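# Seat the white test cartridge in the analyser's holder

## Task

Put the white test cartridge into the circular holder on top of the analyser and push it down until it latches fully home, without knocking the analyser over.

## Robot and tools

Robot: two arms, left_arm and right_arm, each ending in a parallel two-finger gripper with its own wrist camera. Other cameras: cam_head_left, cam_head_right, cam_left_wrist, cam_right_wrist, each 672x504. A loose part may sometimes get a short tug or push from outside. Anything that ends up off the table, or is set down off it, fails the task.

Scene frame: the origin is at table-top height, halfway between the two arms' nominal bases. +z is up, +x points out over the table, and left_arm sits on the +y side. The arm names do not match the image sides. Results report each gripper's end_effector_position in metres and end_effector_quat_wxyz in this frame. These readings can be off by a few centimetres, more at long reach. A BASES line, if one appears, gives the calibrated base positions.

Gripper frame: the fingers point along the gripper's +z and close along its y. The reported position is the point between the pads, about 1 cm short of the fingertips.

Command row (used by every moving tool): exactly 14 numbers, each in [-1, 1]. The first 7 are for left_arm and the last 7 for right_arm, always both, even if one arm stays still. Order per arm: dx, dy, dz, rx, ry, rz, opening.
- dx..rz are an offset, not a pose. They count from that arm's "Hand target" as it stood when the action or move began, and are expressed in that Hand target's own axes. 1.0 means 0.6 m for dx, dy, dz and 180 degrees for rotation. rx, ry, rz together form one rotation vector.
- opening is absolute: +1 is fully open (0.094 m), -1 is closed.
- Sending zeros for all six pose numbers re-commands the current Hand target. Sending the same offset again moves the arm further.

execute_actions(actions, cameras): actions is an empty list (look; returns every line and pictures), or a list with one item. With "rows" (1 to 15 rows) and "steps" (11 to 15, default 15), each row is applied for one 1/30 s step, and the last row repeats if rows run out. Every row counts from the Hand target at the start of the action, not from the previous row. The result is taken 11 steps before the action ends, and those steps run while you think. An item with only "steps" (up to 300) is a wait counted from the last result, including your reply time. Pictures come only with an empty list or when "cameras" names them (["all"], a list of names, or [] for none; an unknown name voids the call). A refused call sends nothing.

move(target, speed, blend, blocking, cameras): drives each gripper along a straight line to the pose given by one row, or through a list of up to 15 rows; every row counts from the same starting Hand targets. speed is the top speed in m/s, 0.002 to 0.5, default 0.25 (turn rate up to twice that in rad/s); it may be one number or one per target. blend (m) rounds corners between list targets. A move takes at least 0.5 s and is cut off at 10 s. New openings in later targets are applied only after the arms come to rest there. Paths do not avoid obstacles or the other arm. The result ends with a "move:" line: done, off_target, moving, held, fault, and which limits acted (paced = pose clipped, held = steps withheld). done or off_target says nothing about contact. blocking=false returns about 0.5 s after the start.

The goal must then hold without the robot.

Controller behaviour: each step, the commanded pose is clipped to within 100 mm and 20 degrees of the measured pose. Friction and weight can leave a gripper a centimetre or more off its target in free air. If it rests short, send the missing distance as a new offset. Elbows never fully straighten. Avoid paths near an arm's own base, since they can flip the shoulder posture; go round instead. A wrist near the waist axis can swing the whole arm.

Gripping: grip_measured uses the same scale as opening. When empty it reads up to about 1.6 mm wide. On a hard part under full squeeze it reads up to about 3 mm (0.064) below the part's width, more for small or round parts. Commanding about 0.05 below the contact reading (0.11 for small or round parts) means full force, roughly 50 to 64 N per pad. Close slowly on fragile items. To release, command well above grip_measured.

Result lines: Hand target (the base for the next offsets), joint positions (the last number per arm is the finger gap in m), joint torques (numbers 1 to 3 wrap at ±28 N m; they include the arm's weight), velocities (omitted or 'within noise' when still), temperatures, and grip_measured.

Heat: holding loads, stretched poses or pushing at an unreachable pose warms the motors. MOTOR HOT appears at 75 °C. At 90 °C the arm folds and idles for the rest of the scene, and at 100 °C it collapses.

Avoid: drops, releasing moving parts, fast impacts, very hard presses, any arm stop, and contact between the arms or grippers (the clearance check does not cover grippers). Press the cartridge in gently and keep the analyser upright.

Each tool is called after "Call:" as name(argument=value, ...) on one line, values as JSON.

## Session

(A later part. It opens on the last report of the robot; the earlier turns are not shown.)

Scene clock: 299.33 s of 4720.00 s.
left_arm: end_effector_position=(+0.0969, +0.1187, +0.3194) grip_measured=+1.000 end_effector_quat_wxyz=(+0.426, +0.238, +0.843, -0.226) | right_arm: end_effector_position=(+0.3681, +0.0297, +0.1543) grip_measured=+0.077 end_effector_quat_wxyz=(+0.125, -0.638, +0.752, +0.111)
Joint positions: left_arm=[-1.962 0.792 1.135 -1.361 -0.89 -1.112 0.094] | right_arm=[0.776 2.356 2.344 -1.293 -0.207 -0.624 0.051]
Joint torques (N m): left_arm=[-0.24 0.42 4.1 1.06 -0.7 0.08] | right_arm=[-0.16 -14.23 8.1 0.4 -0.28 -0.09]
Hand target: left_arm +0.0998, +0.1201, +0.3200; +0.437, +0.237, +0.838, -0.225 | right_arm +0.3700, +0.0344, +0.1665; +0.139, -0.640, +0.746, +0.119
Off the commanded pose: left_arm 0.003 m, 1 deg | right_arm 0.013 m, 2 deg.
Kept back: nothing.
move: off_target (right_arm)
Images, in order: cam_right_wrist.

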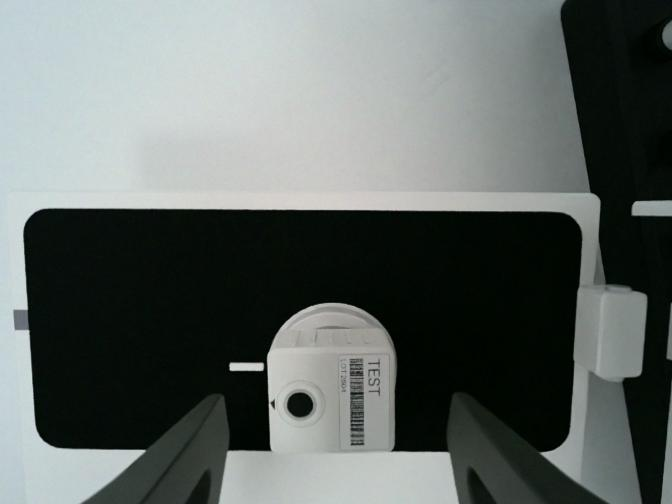

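Call:
move(target=[0,0,0,0,0,0,1,0.0405,0.0102,0.0648,-0.0119,0.0182,0.0046,0.08], speed=0.05, cameras=["cam_right_wrist"])

Scene clock: 304.23 s of 4720.00 s.
left_arm: end_effector_position=(+0.0969, +0.1187, +0.3194) grip_measured=+1.000 end_effector_quat_wxyz=(+0.426, +0.238, +0.843, -0.226) | right_arm: end_effector_position=(+0.3619, +0.0240, +0.1209) grip_measured=+0.077 end_effector_quat_wxyz=(+0.097, -0.638, +0.756, +0.110)
Joint positions: left_arm=[-1.962 0.792 1.135 -1.361 -0.89 -1.112 0.094] | right_arm=[0.776 2.356 2.223 -1.229 -0.207 -0.624 0.051]
Joint torques (N m): left_arm=[-0.25 0.42 4.1 1.06 -0.7 0.09] | right_arm=[-0.2 -14.79 3.73 0.56 -0.24 -0.08]
Hand target: left_arm +0.0998, +0.1201, +0.3200; +0.437, +0.237, +0.838, -0.225 | right_arm +0.3625, +0.0267, +0.1215; +0.104, -0.640, +0.752, +0.116
Off the commanded pose: left_arm 0.003 m, 1 deg | right_arm 0.003 m, 1 deg.
Kept back: nothing.
move: done
Images, in order: cam_right_wrist.

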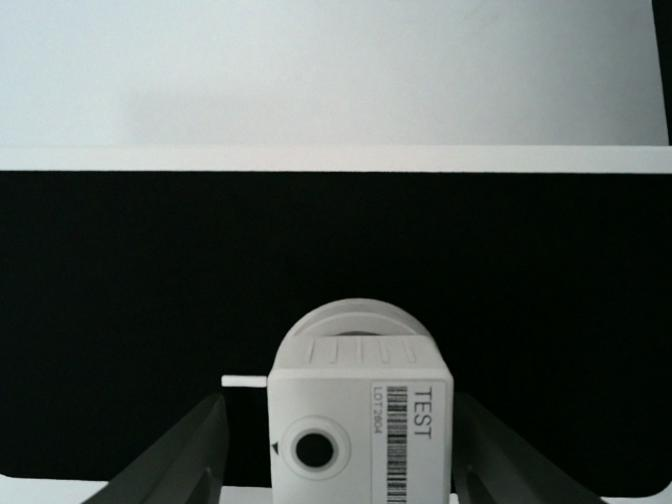

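Call:
move(target=[0,0,0,0,0,0,1,-0.0393,-0.0158,-0.0383,0.0154,-0.0235,-0.0059,0.08], speed=0.05, cameras=["cam_right_wrist","cam_left_wrist"])

Scene clock: 307.50 s of 4720.00 s.
left_arm: end_effector_position=(+0.0969, +0.1187, +0.3194) grip_measured=+1.000 end_effector_quat_wxyz=(+0.426, +0.238, +0.843, -0.226) | right_arm: end_effector_position=(+0.3685, +0.0302, +0.1323) grip_measured=+0.077 end_effector_quat_wxyz=(+0.118, -0.638, +0.753, +0.111)
Joint positions: left_arm=[-1.962 0.792 1.135 -1.361 -0.89 -1.112 0.094] | right_arm=[0.776 2.356 2.259 -1.222 -0.207 -0.624 0.051]
Joint torques (N m): left_arm=[-0.24 0.42 4.11 1.07 -0.7 0.09] | right_arm=[-0.1 -15.02 8.2 0.64 -0.29 -0.08]
Hand target: left_arm +0.0998, +0.1201, +0.3200; +0.437, +0.237, +0.838, -0.225 | right_arm +0.3755, +0.0404, +0.1503; +0.149, -0.640, +0.744, +0.120
Off the commanded pose: left_arm 0.003 m, 1 deg | right_arm 0.022 m, 4 deg.
Kept back: nothing.
move: off_target (right_arm)
Images, in order: cam_left_wrist, cam_right_wrist.

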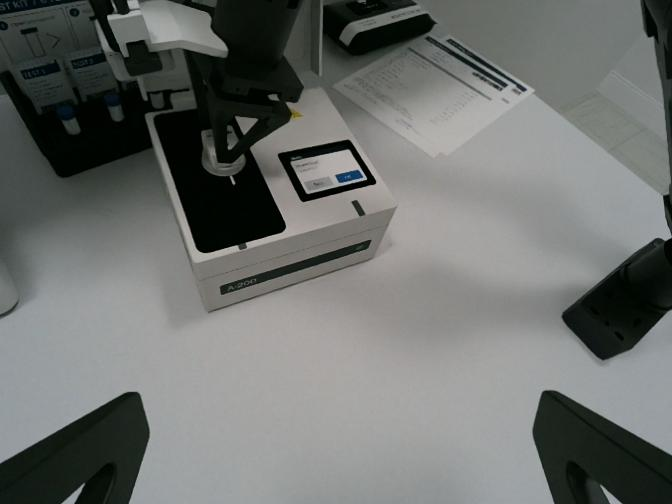

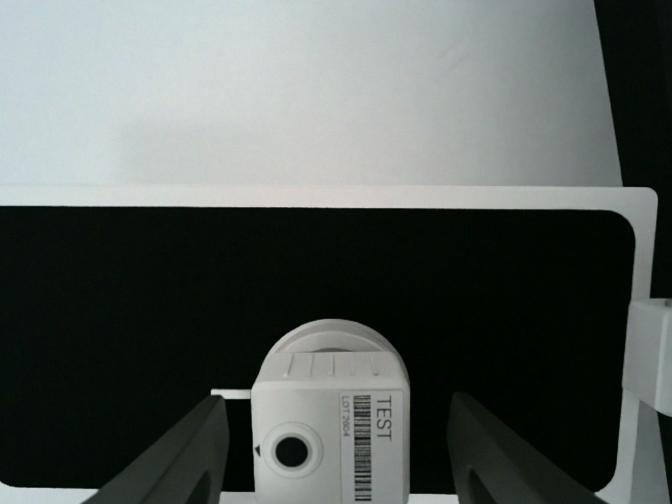

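Call:
execute_actions(actions=[])

Scene clock: 309.60 s of 4720.00 s.
left_arm: end_effector_position=(+0.0969, +0.1187, +0.3194) grip_measured=+1.000 end_effector_quat_wxyz=(+0.426, +0.238, +0.843, -0.226) | right_arm: end_effector_position=(+0.3685, +0.0302, +0.1323) grip_measured=+0.077 end_effector_quat_wxyz=(+0.118, -0.638, +0.753, +0.111)
Joint positions: left_arm=[-1.962 0.792 1.135 -1.361 -0.89 -1.112 0.094] | right_arm=[0.776 2.356 2.259 -1.222 -0.207 -0.624 0.051]
Joint velocities: within noise
Joint torques (N m): left_arm=[-0.25 0.42 4.11 1.07 -0.7 0.08] | right_arm=[-0.09 -15.06 8.23 0.64 -0.29 -0.08]
Motor temperatures (°C): left_arm=[25 28 24 28 25 25 21] | right_arm=[24 39 30 29 25 20 23]
Heat: left arm: 28 °C; right arm: 39 °C.
Hand target: left_arm +0.0998, +0.1201, +0.3200; +0.437, +0.237, +0.838, -0.225 | right_arm +0.3755, +0.0404, +0.1503; +0.149, -0.640, +0.744, +0.120
Off the commanded pose: left_arm 0.003 m, 1 deg | right_arm 0.022 m, 4 deg.
Steps of this call (1-63: nothing new was sent). Readings (end_effector_position of left_arm | right_arm):
1: (+0.0969, +0.1187, +0.3194) | (+0.3685, +0.0302, +0.1323)
2: (+0.0969, +0.1187, +0.3194) | (+0.3685, +0.0302, +0.1323)
4: (+0.0969, +0.1187, +0.3194) | (+0.3685, +0.0302, +0.1323)
8: (+0.0969, +0.1187, +0.3194) | (+0.3685, +0.0302, +0.1323)
63: the state above

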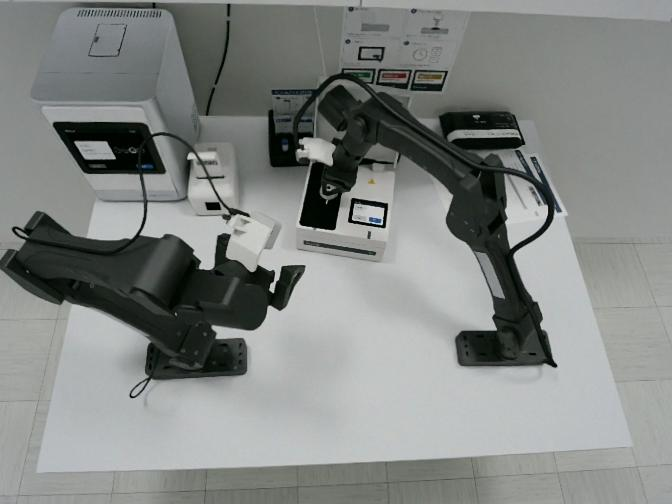

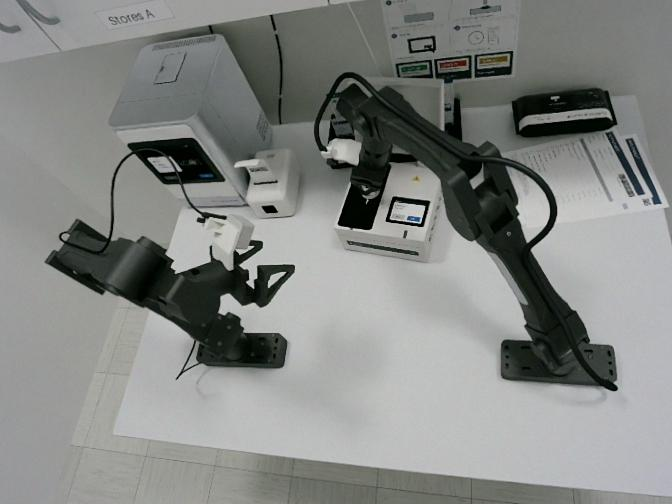

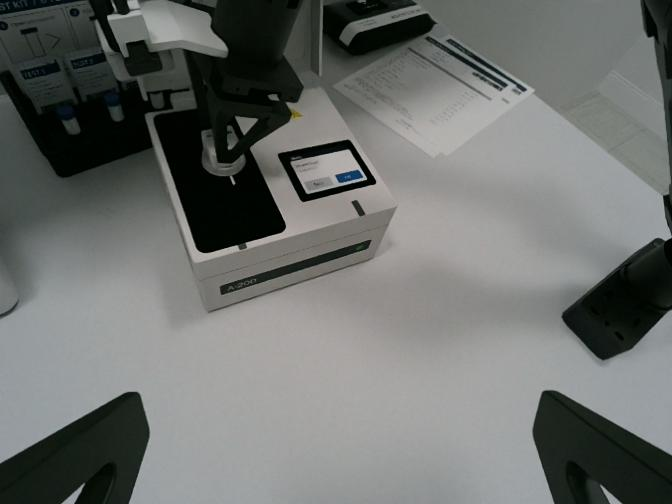

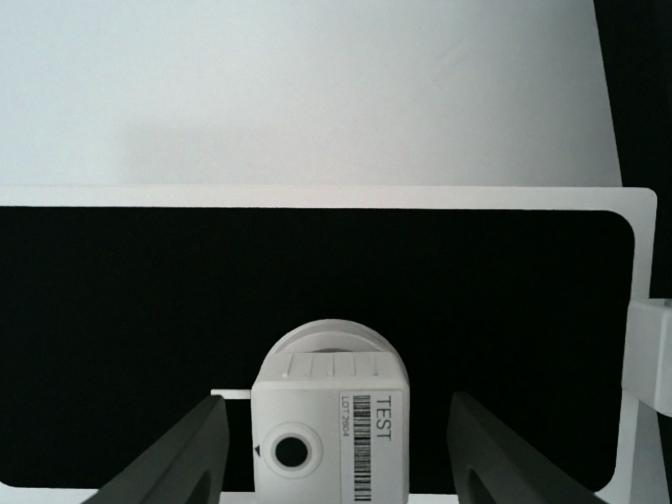

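Call:
zoom_image(camera="cam_right_wrist", region=[190, 310, 450, 504])

Call:
zoom_image(camera="cam_left_wrist", region=[170, 90, 290, 200])

Scaled by 1.938.

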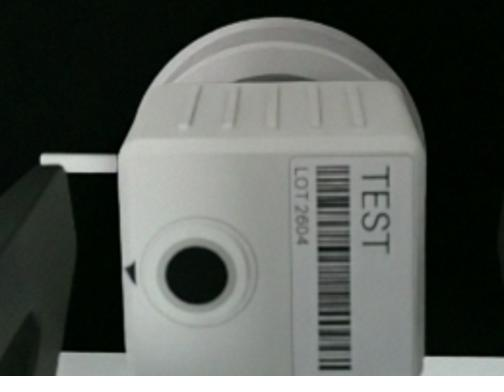

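Scaled by 4.200.

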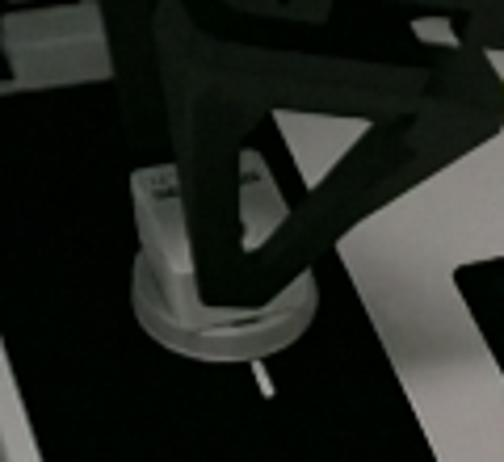

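Call:
zoom_image(camera="cam_head_right", region=[375, 0, 525, 85])

Call:
zoom_image(camera="cam_head_left", region=[335, 0, 475, 95])

Call:
zoom_image(camera="cam_left_wrist", region=[0, 0, 130, 140])

Scaled by 3.360.

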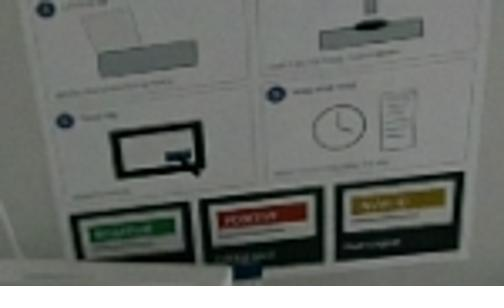

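Scaled by 3.600.

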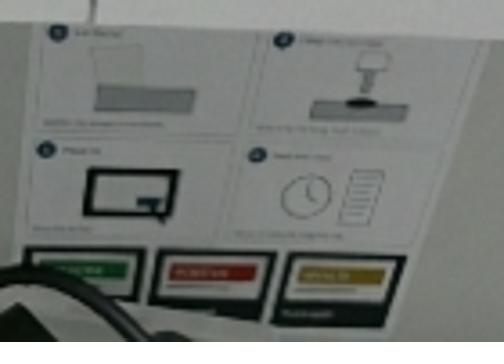

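Scaled by 3.600.

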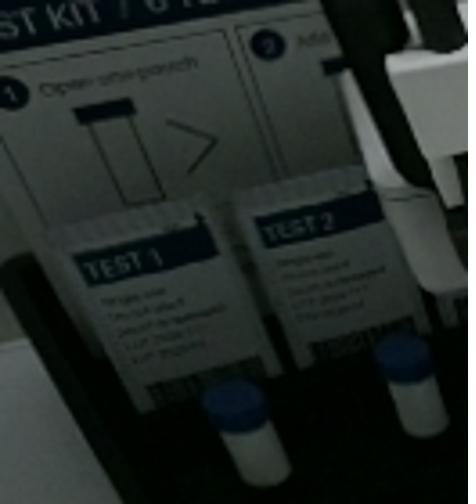

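Call:
move(target=[0,0,0,0,0,0,1, 0.034,0.0151,0.0285,-0.0127,0.0193,0.0049,0.08], speed=0.04, cameras=["cam_left_wrist","cam_right_wrist"])

Scene clock: 318.50 s of 4720.00 s.
left_arm: end_effector_position=(+0.0969, +0.1187, +0.3194) grip_measured=+1.000 end_effector_quat_wxyz=(+0.426, +0.238, +0.843, -0.226) | right_arm: end_effector_position=(+0.3658, +0.0276, +0.1265) grip_measured=+0.077 end_effector_quat_wxyz=(+0.109, -0.638, +0.754, +0.110)
Joint positions: left_arm=[-1.962 0.792 1.135 -1.361 -0.89 -1.112 0.094] | right_arm=[0.776 2.356 2.24 -1.221 -0.207 -0.624 0.051]
Joint torques (N m): left_arm=[-0.25 0.42 4.11 1.07 -0.7 0.08] | right_arm=[-0.12 -14.8 3.78 0.59 -0.27 -0.07]
Hand target: left_arm +0.0998, +0.1201, +0.3200; +0.437, +0.237, +0.838, -0.225 | right_arm +0.3649, +0.0294, +0.1267; +0.112, -0.640, +0.751, +0.117
Off the commanded pose: left_arm 0.003 m, 1 deg | right_arm 0.002 m, 1 deg.
Kept back: nothing.
move: done
Images, in order: cam_left_wrist, cam_right_wrist.

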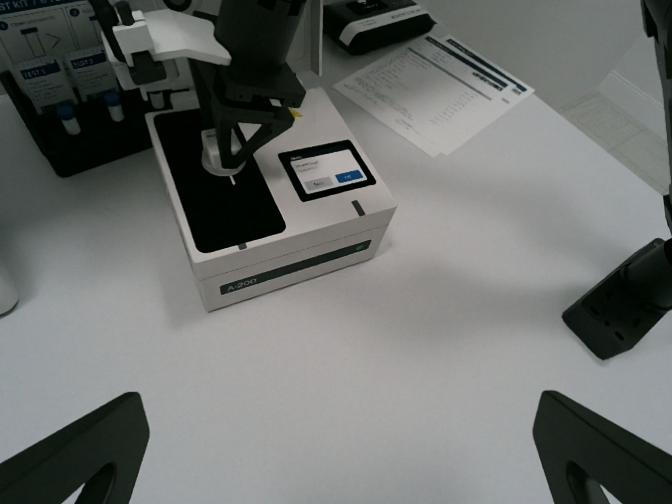

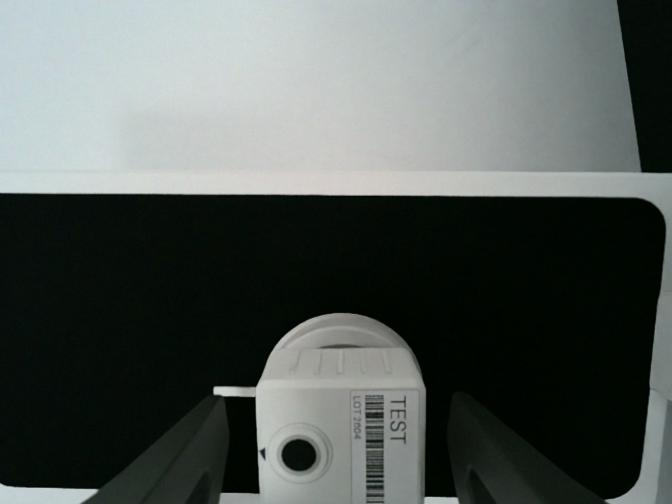

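Call:
execute_actions(actions=[{"rows": [[0,0,0,0,0,0,1,0,0,0,0,0,0,0.06],[0,0,0,0,0,0,1,0,0,0,0,0,0,0.04],[0,0,0,0,0,0,1,0,0,0,0,0,0,0.02],[0,0,0,0,0,0,1,0,0,0,0,0,0,0.0],[0,0,0,0,0,0,1,0,0,0,0,0,0,-0.02],[0,0,0,0,0,0,1,0,0,0,0,0,0,-0.04],[0,0,0,0,0,0,1,0,0,0,0,0,0,-0.06],[0,0,0,0,0,0,1,0,0,0,0,0,0,-0.08],[0,0,0,0,0,0,1,0,0,0,0,0,0,-0.1],[0,0,0,0,0,0,1,0,0,0,0,0,0,-0.12],[0,0,0,0,0,0,1,0,0,0,0,0,0,-0.14],[0,0,0,0,0,0,1,0,0,0,0,0,0,-0.15],[0,0,0,0,0,0,1,0,0,0,0,0,0,-0.16],[0,0,0,0,0,0,1,0,0,0,0,0,0,-0.17],[0,0,0,0,0,0,1,0,0,0,0,0,0,-0.18]], "steps": 15}])

Call:
execute_actions(actions=[{"rows": [[0,0,0,0,0,0,1,0,0,0,0,0,0,-0.19],[0,0,0,0,0,0,1,0,0,0,0,0,0,-0.2],[0,0,0,0,0,0,1,0,0,0,0,0,0,-0.21],[0,0,0,0,0,0,1,0,0,0,0,0,0,-0.22],[0,0,0,0,0,0,1,0,0,0,0,0,0,-0.23],[0,0,0,0,0,0,1,0,0,0,0,0,0,-0.24],[0,0,0,0,0,0,1,0,0,0,0,0,0,-0.25],[0,0,0,0,0,0,1,0,0,0,0,0,0,-0.26],[0,0,0,0,0,0,1,0,0,0,0,0,0,-0.27],[0,0,0,0,0,0,1,0,0,0,0,0,0,-0.28],[0,0,0,0,0,0,1,0,0,0,0,0,0,-0.29],[0,0,0,0,0,0,1,0,0,0,0,0,0,-0.3],[0,0,0,0,0,0,1,0,0,0,0,0,0,-0.31],[0,0,0,0,0,0,1,0,0,0,0,0,0,-0.32],[0,0,0,0,0,0,1,0,0,0,0,0,0,-0.33]], "steps": 15}])

Call:
execute_actions(actions=[{"rows": [[0,0,0,0,0,0,1,0,0,0,0,0,0,-0.34],[0,0,0,0,0,0,1,0,0,0,0,0,0,-0.35],[0,0,0,0,0,0,1,0,0,0,0,0,0,-0.36],[0,0,0,0,0,0,1,0,0,0,0,0,0,-0.37],[0,0,0,0,0,0,1,0,0,0,0,0,0,-0.38],[0,0,0,0,0,0,1,0,0,0,0,0,0,-0.39],[0,0,0,0,0,0,1,0,0,0,0,0,0,-0.4],[0,0,0,0,0,0,1,0,0,0,0,0,0,-0.41],[0,0,0,0,0,0,1,0,0,0,0,0,0,-0.42],[0,0,0,0,0,0,1,0,0,0,0,0,0,-0.43],[0,0,0,0,0,0,1,0,0,0,0,0,0,-0.44],[0,0,0,0,0,0,1,0,0,0,0,0,0,-0.45],[0,0,0,0,0,0,1,0,0,0,0,0,0,-0.46],[0,0,0,0,0,0,1,0,0,0,0,0,0,-0.48],[0,0,0,0,0,0,1,0,0,0,0,0,0,-0.5]], "steps": 15}], cameras=["cam_left_wrist", "cam_right_wrist"])

Scene clock: 321.20 s of 4720.00 s.
Steps of this call (1-77: nothing new was sent; 78-81: this action's first 4). Readings (end_effector_position of left_arm | right_arm):
78: (+0.0969, +0.1187, +0.3194) | (+0.3658, +0.0276, +0.1265)
79: (+0.0969, +0.1187, +0.3194) | (+0.3658, +0.0276, +0.1265)
81: the state above

Scene clock: 321.70 s of 4720.00 s.
Off your previous action's commanded pose at its last step (step 11 of this call): left_arm 0.003 m, 1 deg | right_arm 0.002 m, 1 deg.
Steps of this call (1-11: your previous action's last 11; 12-15: this action's first 4). Readings (end_effector_position of left_arm | right_arm):
12: (+0.0969, +0.1187, +0.3194) | (+0.3658, +0.0276, +0.1265)
13: (+0.0969, +0.1187, +0.3194) | (+0.3658, +0.0276, +0.1265)
15: the state above

Scene clock: 322.20 s of 4720.00 s.
left_arm: end_effector_position=(+0.0969, +0.1187, +0.3194) grip_measured=+1.000 end_effector_quat_wxyz=(+0.426, +0.238, +0.843, -0.226) | right_arm: end_effector_position=(+0.3659, +0.0276, +0.1265) grip_measured=-0.298 end_effector_quat_wxyz=(+0.109, -0.638, +0.754, +0.110)
Joint positions: left_arm=[-1.962 0.792 1.135 -1.361 -0.89 -1.112 0.094] | right_arm=[0.776 2.356 2.24 -1.221 -0.207 -0.624 0.033]
Joint torques (N m): left_arm=[-0.27 0.42 4.11 1.07 -0.7 0.08] | right_arm=[-0.1 -14.76 3.82 0.59 -0.25 -0.08]
Hand target: left_arm +0.0998, +0.1201, +0.3200; +0.437, +0.237, +0.838, -0.225 | right_arm +0.3648, +0.0294, +0.1267; +0.112, -0.640, +0.751, +0.117
Off your previous action's commanded pose at its last step (step 11 of this call): left_arm 0.003 m, 1 deg | right_arm 0.002 m, 1 deg.
Steps of this call (1-11: your previous action's last 11; 12-15: this action's first 4). Readings (end_effector_position of left_arm | right_arm):
12: (+0.0969, +0.1187, +0.3194) | (+0.3659, +0.0276, +0.1265)
13: (+0.0969, +0.1187, +0.3194) | (+0.3659, +0.0276, +0.1265)
15: the state above
Images, in order: cam_left_wrist, cam_right_wrist.

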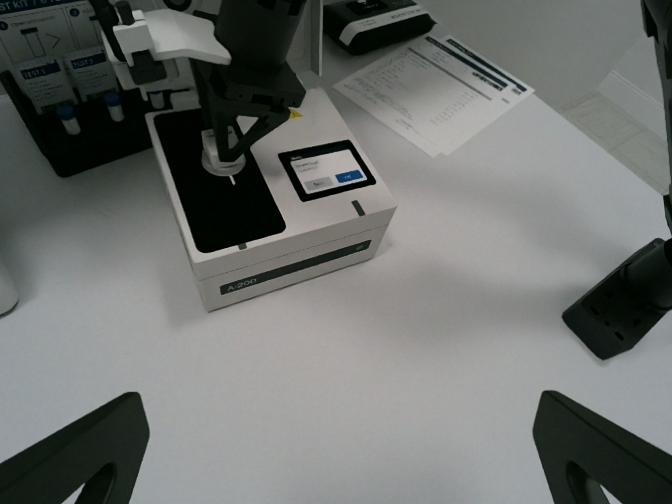

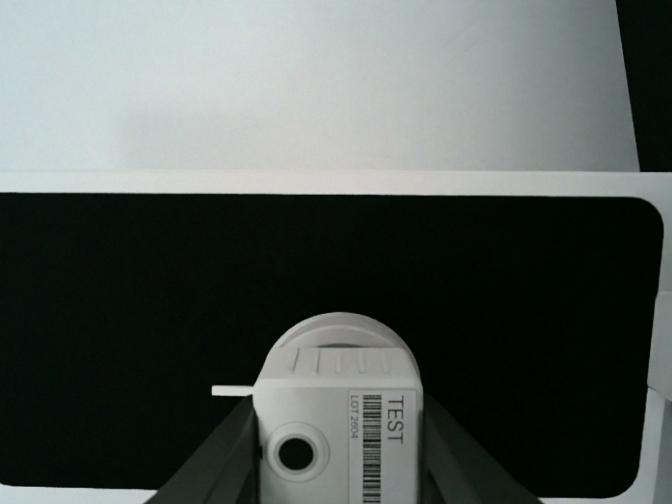

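Call:
zoom_image(camera="cam_right_wrist", region=[190, 300, 450, 504])

Call:
zoom_image(camera="cam_right_wrist", region=[200, 300, 340, 420])

Call:
zoom_image(camera="cam_left_wrist", region=[180, 100, 280, 200])

Scaled by 1.938.

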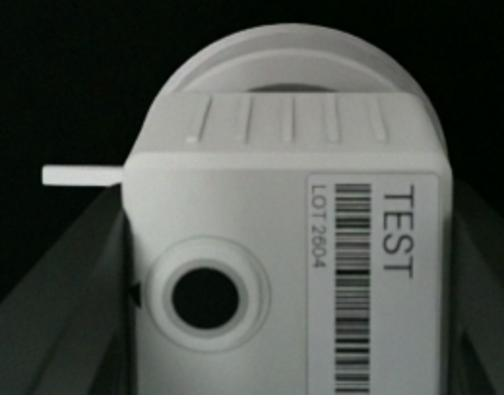

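Scaled by 3.600.

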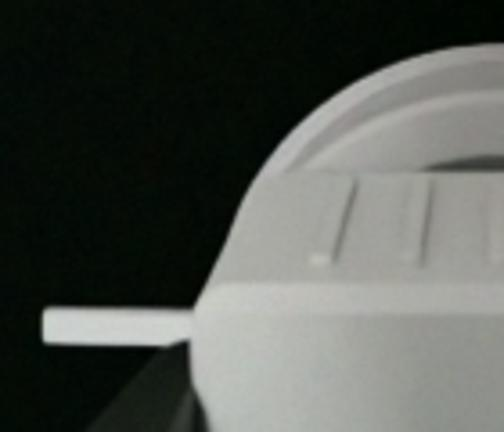

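Scaled by 5.040.

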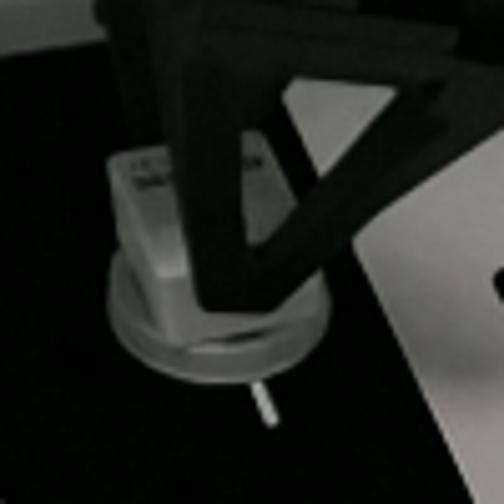

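Call:
move(target=[[0,0,0,0,0,0,1, 0.0282,-0.0007,0.0755,-0.0171,0.0261,0.0066,-0.5],[0,0,0,0,0,0,1, 0.0987,0.0327,0.1263,-0.0461,0.0703,0.0179,-0.5]], speed=0.05, cameras=["cam_left_wrist","cam_right_wrist"])

Scene clock: 332.33 s of 4720.00 s.
left_arm: end_effector_position=(+0.0969, +0.1187, +0.3194) grip_measured=+1.000 end_effector_quat_wxyz=(+0.426, +0.238, +0.843, -0.226) | right_arm: end_effector_position=(+0.3650, +0.0264, +0.1218) grip_measured=-0.300 end_effector_quat_wxyz=(+0.104, -0.637, +0.755, +0.113)
Joint positions: left_arm=[-1.962 0.792 1.135 -1.361 -0.89 -1.112 0.094] | right_arm=[0.773 2.358 2.227 -1.216 -0.214 -0.625 0.033]
Joint torques (N m): left_arm=[-0.24 0.42 4.1 1.07 -0.7 0.08] | right_arm=[0.27 -4.16 -1.05 -0.26 -0.06 -0.09]
Hand target: left_arm +0.0998, +0.1201, +0.3200; +0.437, +0.237, +0.838, -0.225 | right_arm +0.3378, +0.0012, +0.0366; -0.021, -0.634, +0.766, +0.102
Off your previous action's commanded pose at its last step (step 11 of this call): left_arm 0.003 m, 1 deg | right_arm 0.002 m, 1 deg.
Off the commanded pose: left_arm 0.003 m, 1 deg | right_arm 0.093 m, 14 deg.
Kept back: nothing.
move: off_target (right_arm)
Images, in order: cam_left_wrist, cam_right_wrist.

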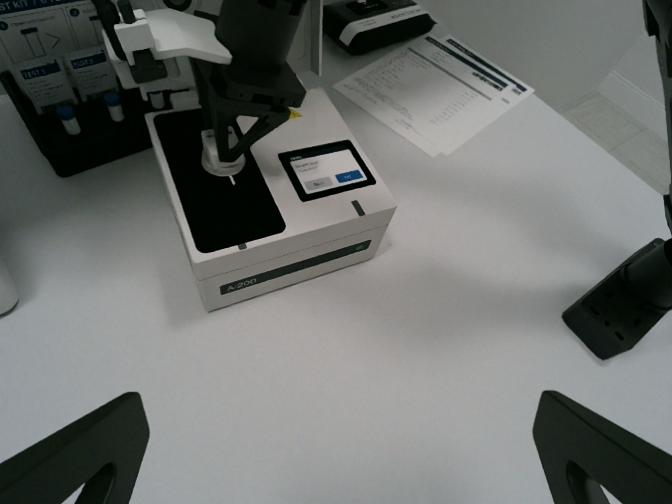

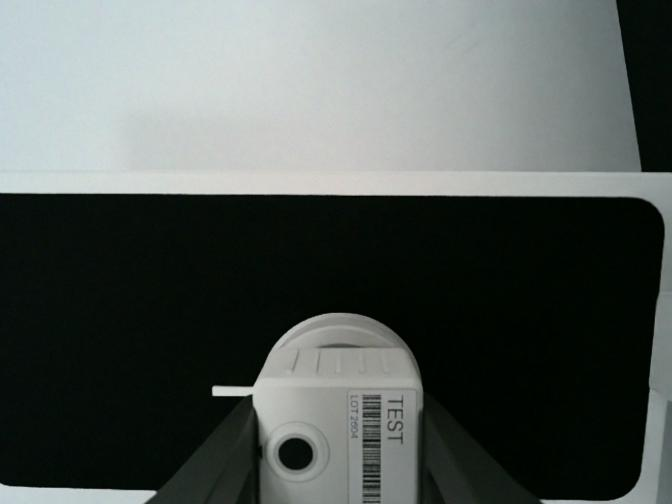

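Call:
zoom_image(camera="cam_right_wrist", region=[190, 300, 450, 504])

Call:
zoom_image(camera="cam_left_wrist", region=[180, 100, 280, 200])

Call:
zoom_image(camera="cam_left_wrist", region=[270, 130, 390, 220])

Scaled by 1.938.

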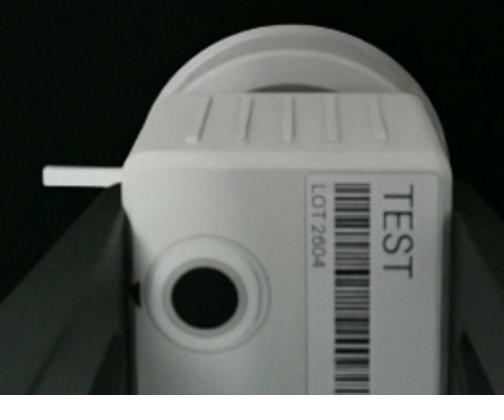

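Scaled by 5.040.

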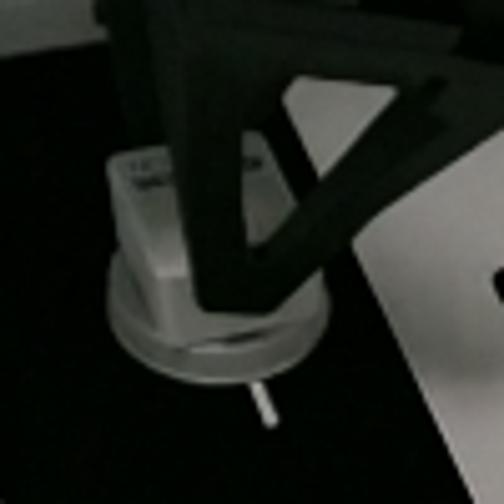

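Scaled by 4.200.

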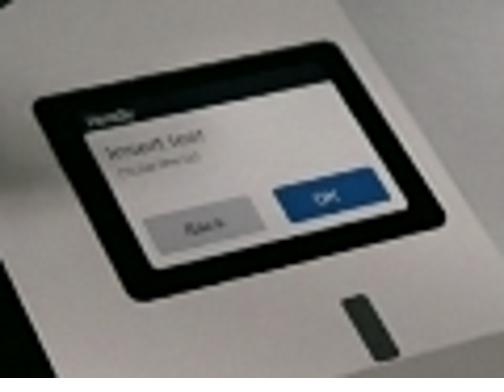

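Call:
move(target=[[0,0,0,0,0,0,1, 0,0,0,0.00216,-0.00407,0.0217,-0.5]], speed=0.1, cameras=["cam_right_wrist"])

Scene clock: 338.77 s of 4720.00 s.
left_arm: end_effector_position=(+0.0969, +0.1187, +0.3194) grip_measured=+1.000 end_effector_quat_wxyz=(+0.426, +0.238, +0.843, -0.226) | right_arm: end_effector_position=(+0.3650, +0.0265, +0.1218) grip_measured=-0.300 end_effector_quat_wxyz=(+0.110, -0.627, +0.763, +0.115)
Joint positions: left_arm=[-1.962 0.792 1.135 -1.361 -0.89 -1.112 0.094] | right_arm=[0.773 2.337 2.187 -1.182 -0.215 -0.596 0.033]
Joint torques (N m): left_arm=[-0.25 0.43 4.1 1.07 -0.7 0.09] | right_arm=[0.39 -4.11 -0.94 -0.26 -0.01 0.32]
Hand target: left_arm +0.0998, +0.1201, +0.3200; +0.437, +0.237, +0.838, -0.225 | right_arm +0.3377, +0.0012, +0.0367; -0.017, -0.607, +0.788, +0.103
Off the commanded pose: left_arm 0.003 m, 1 deg | right_arm 0.093 m, 15 deg.
Kept back: nothing.
move: off_target (right_arm)
Images, in order: cam_right_wrist.

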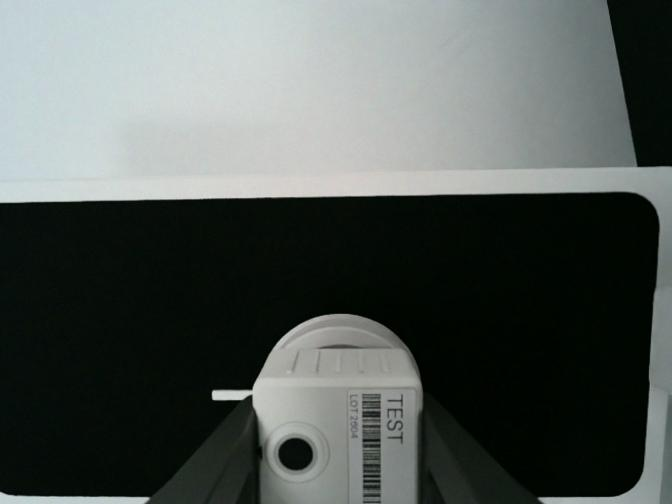

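Call:
move(target=[[0,0,0,0,0,0,1, 0,0,0,0.00216,-0.00407,0.0217,-0.5]], speed=0.1, cameras=["cam_right_wrist"])

Scene clock: 340.00 s of 4720.00 s.
left_arm: end_effector_position=(+0.0969, +0.1187, +0.3194) grip_measured=+1.000 end_effector_quat_wxyz=(+0.426, +0.238, +0.843, -0.226) | right_arm: end_effector_position=(+0.3650, +0.0265, +0.1218) grip_measured=-0.300 end_effector_quat_wxyz=(+0.114, -0.607, +0.777, +0.119)
Joint positions: left_arm=[-1.962 0.792 1.135 -1.361 -0.89 -1.112 0.094] | right_arm=[0.773 2.318 2.15 -1.151 -0.215 -0.546 0.033]
Joint torques (N m): left_arm=[-0.25 0.42 4.1 1.07 -0.7 0.09] | right_arm=[0.44 -4.14 -0.94 -0.19 -0.01 0.53]
Hand target: left_arm +0.0998, +0.1201, +0.3200; +0.437, +0.237, +0.838, -0.225 | right_arm +0.3378, +0.0012, +0.0367; -0.014, -0.579, +0.808, +0.104
Off the commanded pose: left_arm 0.003 m, 1 deg | right_arm 0.093 m, 15 deg.
Kept back: nothing.
move: off_target (right_arm)
Images, in order: cam_right_wrist.

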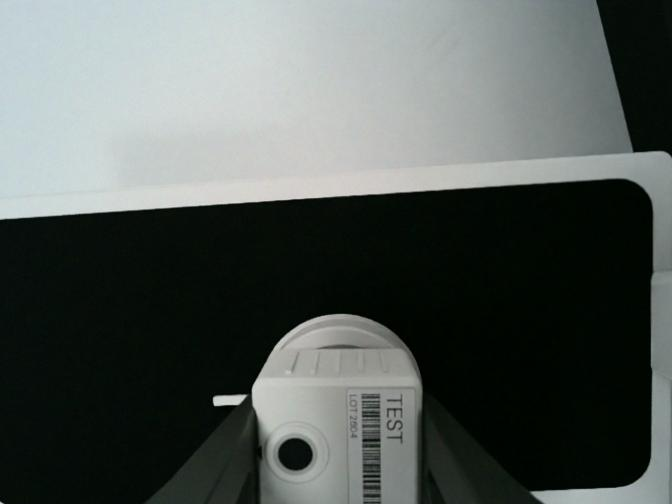

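Call:
move(target=[[0,0,0,0,0,0,1, 0,0,0,-0.00216,0.00407,-0.0217,-0.5],[0,0,0,0,0,0,1, 0,0,0,-0.00432,0.00814,-0.0434,-0.5]], speed=0.06, cameras=["cam_right_wrist"])

Call:
move(target=[[0,0,0,0,0,0,1, 0,0,0,-0.00216,0.00407,-0.0217,-0.5]], speed=0.06, cameras=["cam_right_wrist"])

Scene clock: 342.17 s of 4720.00 s.
Off the commanded pose: left_arm 0.003 m, 1 deg | right_arm 0.093 m, 15 deg.
Kept back: nothing.
move: off_target (right_arm)
Images, in order: cam_right_wrist.

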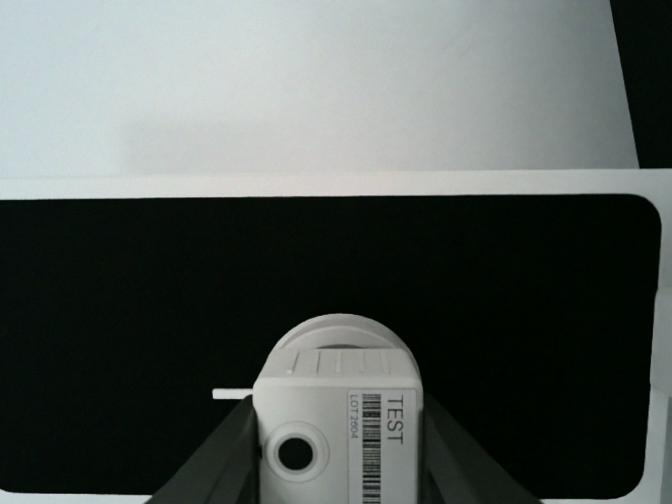

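Scene clock: 343.03 s of 4720.00 s.
left_arm: end_effector_position=(+0.0969, +0.1187, +0.3194) grip_measured=+1.000 end_effector_quat_wxyz=(+0.426, +0.238, +0.843, -0.226) | right_arm: end_effector_position=(+0.3650, +0.0267, +0.1223) grip_measured=-0.300 end_effector_quat_wxyz=(+0.107, -0.655, +0.739, +0.119)
Joint positions: left_arm=[-1.962 0.792 1.135 -1.361 -0.89 -1.112 0.094] | right_arm=[0.767 2.359 2.228 -1.216 -0.231 -0.677 0.033]
Joint torques (N m): left_arm=[-0.27 0.43 4.1 1.07 -0.7 0.08] | right_arm=[0.76 -2.86 1.16 -0.52 0.1 -0.25]
Motor temperatures (°C): left_arm=[25 28 24 28 25 25 21] | right_arm=[24 34 28 29 25 20 24]
Heat: left arm: 28 °C; right arm: 34 °C.
Hand target: left_arm +0.0998, +0.1201, +0.3200; +0.437, +0.237, +0.838, -0.225 | right_arm +0.3377, +0.0013, +0.0367; -0.024, -0.661, +0.743, +0.102
Off the commanded pose: left_arm 0.003 m, 1 deg | right_arm 0.093 m, 15 deg.
Kept back: nothing.
move: off_target (right_arm)
Images, in order: cam_right_wrist.

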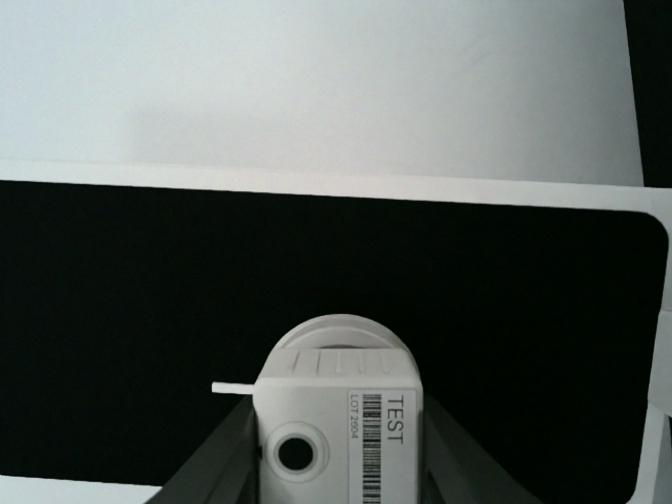

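Call:
move(target=[[0,0,0,0,0,0,1, 0,0,0,-0.00216,0.00407,-0.0217,-0.5],[0,0,0,0,0,0,1, 0,0,0,-0.00432,0.00814,-0.0434,-0.5]], speed=0.06, cameras=["cam_right_wrist"])

Scene clock: 344.73 s of 4720.00 s.
left_arm: end_effector_position=(+0.0969, +0.1187, +0.3194) grip_measured=+1.000 end_effector_quat_wxyz=(+0.426, +0.238, +0.843, -0.226) | right_arm: end_effector_position=(+0.3650, +0.0265, +0.1220) grip_measured=-0.301 end_effector_quat_wxyz=(-0.101, +0.680, -0.717, -0.117)
Joint positions: left_arm=[-1.962 0.792 1.135 -1.361 -0.89 -1.112 0.094] | right_arm=[0.766 2.387 2.28 -1.259 -0.235 -0.747 0.033]
Joint torques (N m): left_arm=[-0.25 0.42 4.1 1.06 -0.7 0.08] | right_arm=[0.92 -3.02 1.14 -0.52 0.14 -0.96]
Hand target: left_arm +0.0998, +0.1201, +0.3200; +0.437, +0.237, +0.838, -0.225 | right_arm +0.3377, +0.0012, +0.0366; +0.031, +0.711, -0.696, -0.100
Off the commanded pose: left_arm 0.003 m, 1 deg | right_arm 0.093 m, 16 deg.
Kept back: nothing.
move: off_target (right_arm)
Images, in order: cam_right_wrist.

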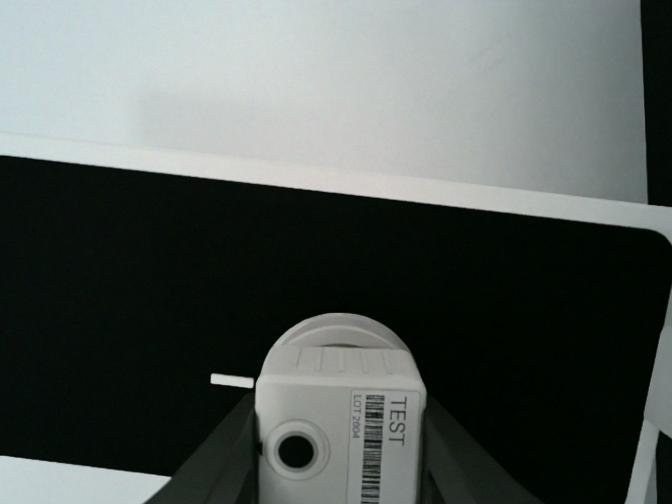

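Call:
zoom_image(camera="cam_right_wrist", region=[190, 300, 450, 504])

Scaled by 1.938.

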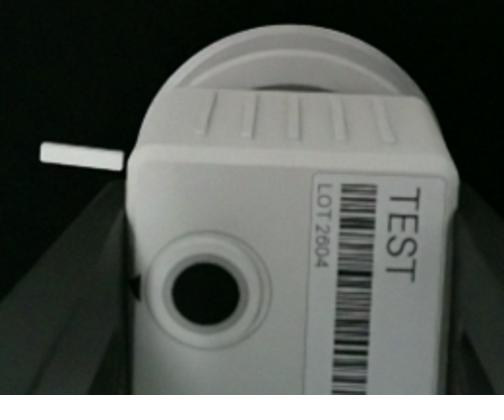

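Call:
move(target=[[0,0,0,0,0,0,1, 0,0,0,0.00486,-0.00916,0.0489,-0.5]], speed=0.06, cameras=["cam_right_wrist"])

Call:
zoom_image(camera="cam_right_wrist", region=[190, 300, 450, 504])

Scene clock: 351.00 s of 4720.00 s.
left_arm: end_effector_position=(+0.0969, +0.1187, +0.3194) grip_measured=+1.000 end_effector_quat_wxyz=(+0.426, +0.238, +0.843, -0.226) | right_arm: end_effector_position=(+0.3650, +0.0263, +0.1214) grip_measured=-0.301 end_effector_quat_wxyz=(-0.103, +0.665, -0.730, -0.119)
Joint positions: left_arm=[-1.962 0.792 1.135 -1.361 -0.89 -1.112 0.094] | right_arm=[0.765 2.374 2.253 -1.237 -0.236 -0.708 0.033]
Joint torques (N m): left_arm=[-0.25 0.42 4.1 1.07 -0.7 0.09] | right_arm=[1.16 -4.38 -0.98 -0.32 0.24 0.19]
Hand target: left_arm +0.0998, +0.1201, +0.3200; +0.437, +0.237, +0.838, -0.225 | right_arm +0.3377, +0.0012, +0.0366; -0.024, -0.654, +0.749, +0.102
Off the commanded pose: left_arm 0.003 m, 1 deg | right_arm 0.093 m, 15 deg.
Kept back: nothing.
move: off_target (right_arm)
Images, in order: cam_right_wrist.

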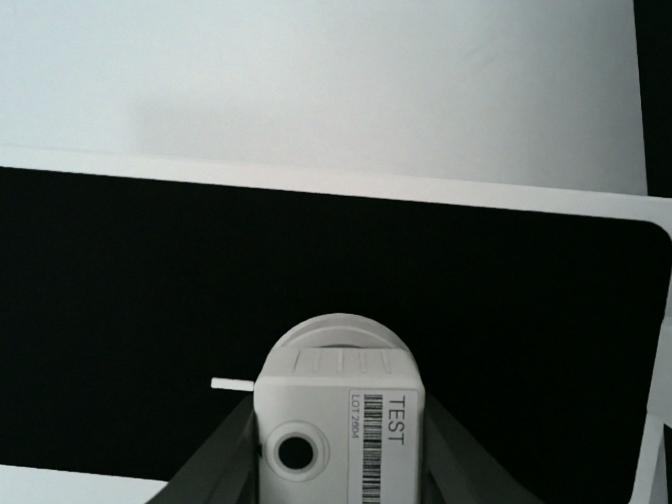

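Scaled by 1.938.

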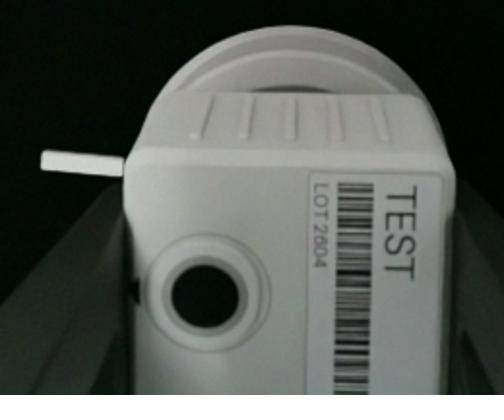

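Call:
move(target=[[0,0,0,0,0,0,1, 0,0,0,0.0027,-0.0051,0.0272,-0.5]], speed=0.06, cameras=["cam_right_wrist"])

Call:
zoom_image(camera="cam_right_wrist", region=[190, 300, 450, 504])

Scene clock: 352.60 s of 4720.00 s.
left_arm: end_effector_position=(+0.0969, +0.1187, +0.3194) grip_measured=+1.000 end_effector_quat_wxyz=(+0.426, +0.238, +0.843, -0.226) | right_arm: end_effector_position=(+0.3650, +0.0261, +0.1215) grip_measured=-0.301 end_effector_quat_wxyz=(+0.107, -0.641, +0.750, +0.123)
Joint positions: left_arm=[-1.962 0.792 1.135 -1.361 -0.89 -1.112 0.094] | right_arm=[0.765 2.348 2.203 -1.197 -0.236 -0.641 0.033]
Joint torques (N m): left_arm=[-0.25 0.42 4.1 1.07 -0.7 0.08] | right_arm=[1.14 -4.3 -0.9 -0.26 0.22 0.4]
Hand target: left_arm +0.0998, +0.1201, +0.3200; +0.437, +0.237, +0.838, -0.225 | right_arm +0.3376, +0.0012, +0.0366; -0.019, -0.621, +0.777, +0.103
Off the commanded pose: left_arm 0.003 m, 1 deg | right_arm 0.093 m, 15 deg.
Kept back: nothing.
move: off_target (right_arm)
Images, in order: cam_right_wrist.

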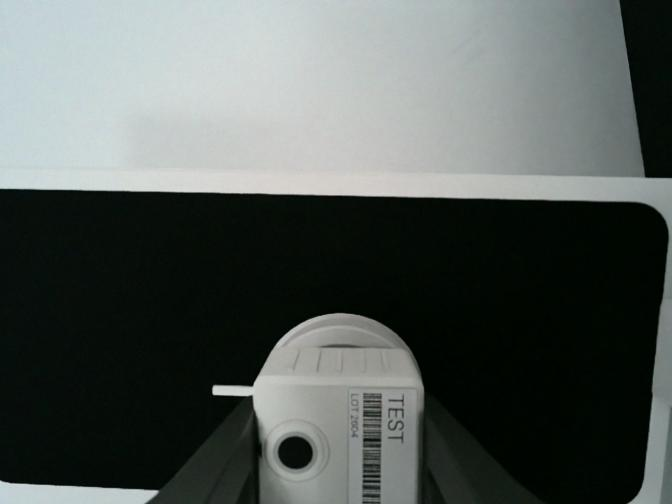

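Scaled by 1.938.

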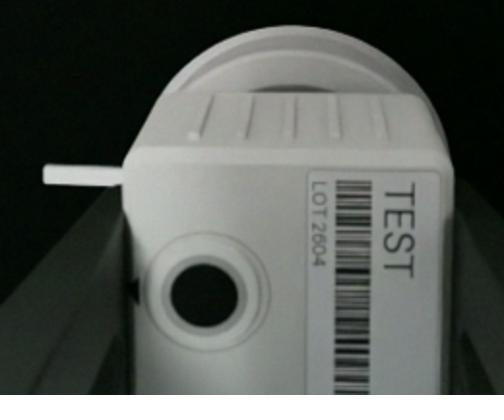

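Call:
move(target=[[0,0,0,0,0,0,1, -0.0491,-0.0323,0.01,0.0113,-0.0186,-0.0046,-0.5],[0,0,0,0,0,0,1, -0.056,-0.0382,0.0165,0.0194,-0.032,-0.008,-0.5]], speed=0.06, cameras=["cam_left_wrist", "cam_right_wrist"])

Scene clock: 356.57 s of 4720.00 s.
left_arm: end_effector_position=(+0.0969, +0.1187, +0.3194) grip_measured=+1.000 end_effector_quat_wxyz=(+0.426, +0.238, +0.843, -0.226) | right_arm: end_effector_position=(+0.3658, +0.0270, +0.1208) grip_measured=-0.301 end_effector_quat_wxyz=(+0.111, -0.636, +0.754, +0.122)
Joint positions: left_arm=[-1.962 0.792 1.135 -1.361 -0.89 -1.112 0.094] | right_arm=[0.766 2.342 2.188 -1.179 -0.234 -0.628 0.033]
Joint torques (N m): left_arm=[-0.25 0.42 4.11 1.07 -0.69 0.08] | right_arm=[1.02 -1.68 -0.83 1.19 0.1 0.28]
Hand target: left_arm +0.0998, +0.1201, +0.3200; +0.437, +0.237, +0.838, -0.225 | right_arm +0.3659, +0.0302, +0.0260; +0.040, -0.625, +0.772, +0.110
Off the commanded pose: left_arm 0.003 m, 1 deg | right_arm 0.095 m, 9 deg.
Kept back: nothing.
move: off_target (right_arm)
Images, in order: cam_left_wrist, cam_right_wrist.

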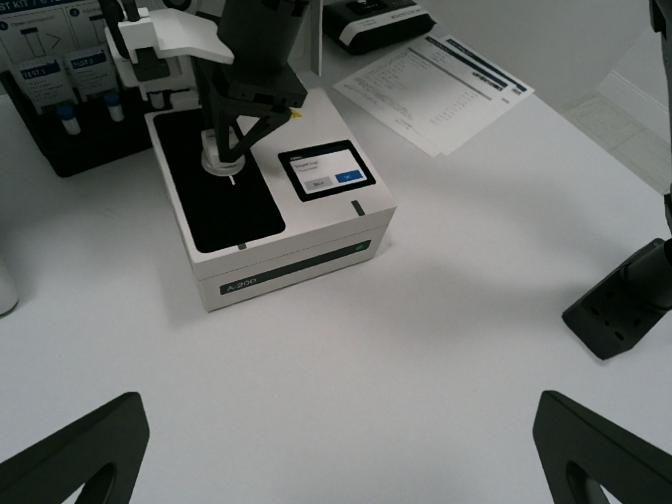

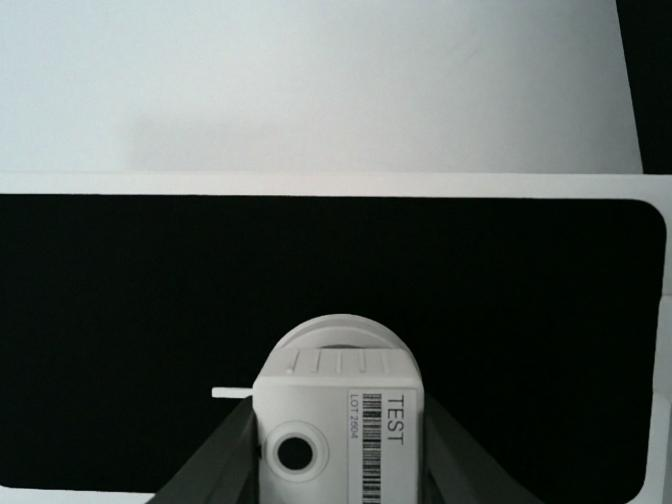

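Call:
move(target=[[0,0,0,0,0,0,1, -0.0151,0.0109,-0.0882,0,0,0,-0.5],[0,0,0,0,0,0,1, -0.0151,0.0109,-0.0882,0.00885,-0.00533,0.04324,-0.5]], speed=0.06, cameras=["cam_left_wrist", "cam_right_wrist"])

Call:
zoom_image(camera="cam_right_wrist", region=[190, 300, 450, 504])

Scene clock: 362.77 s of 4720.00 s.
left_arm: end_effector_position=(+0.0969, +0.1187, +0.3194) grip_measured=+1.000 end_effector_quat_wxyz=(+0.426, +0.238, +0.843, -0.226) | right_arm: end_effector_position=(+0.3668, +0.0270, +0.1227) grip_measured=-0.301 end_effector_quat_wxyz=(+0.080, -0.601, +0.788, +0.112)
Joint positions: left_arm=[-1.962 0.792 1.135 -1.361 -0.89 -1.112 0.094] | right_arm=[0.774 2.433 2.373 -1.325 -0.205 -0.529 0.033]
Joint torques (N m): left_arm=[-0.25 0.42 4.1 1.07 -0.7 0.08] | right_arm=[0.64 -9.43 0.8 0.84 -0.03 0.72]
Hand target: left_arm +0.0998, +0.1201, +0.3200; +0.437, +0.237, +0.838, -0.225 | right_arm +0.3655, +0.0286, +0.0800; +0.048, -0.569, +0.814, +0.107
Off the commanded pose: left_arm 0.003 m, 1 deg | right_arm 0.043 m, 6 deg.
Kept back: nothing.
move: off_target (right_arm)
Images, in order: cam_left_wrist, cam_right_wrist.

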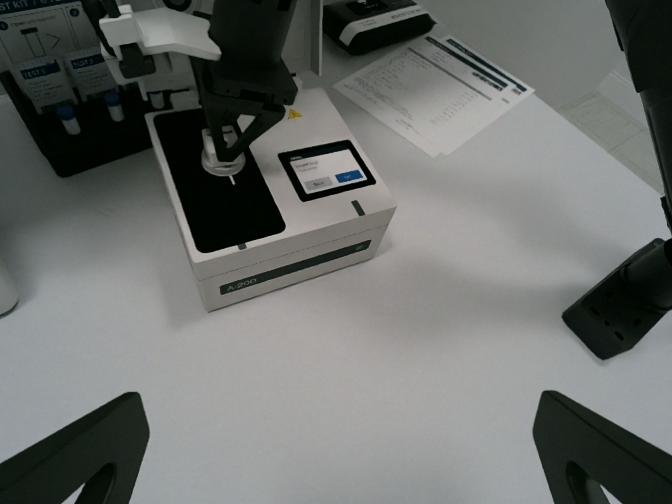

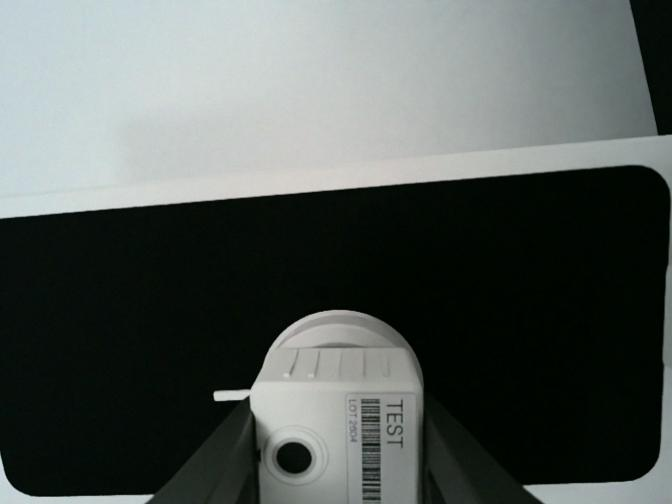

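Scaled by 1.938.

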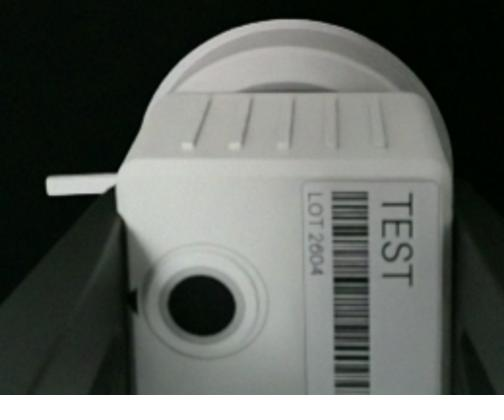

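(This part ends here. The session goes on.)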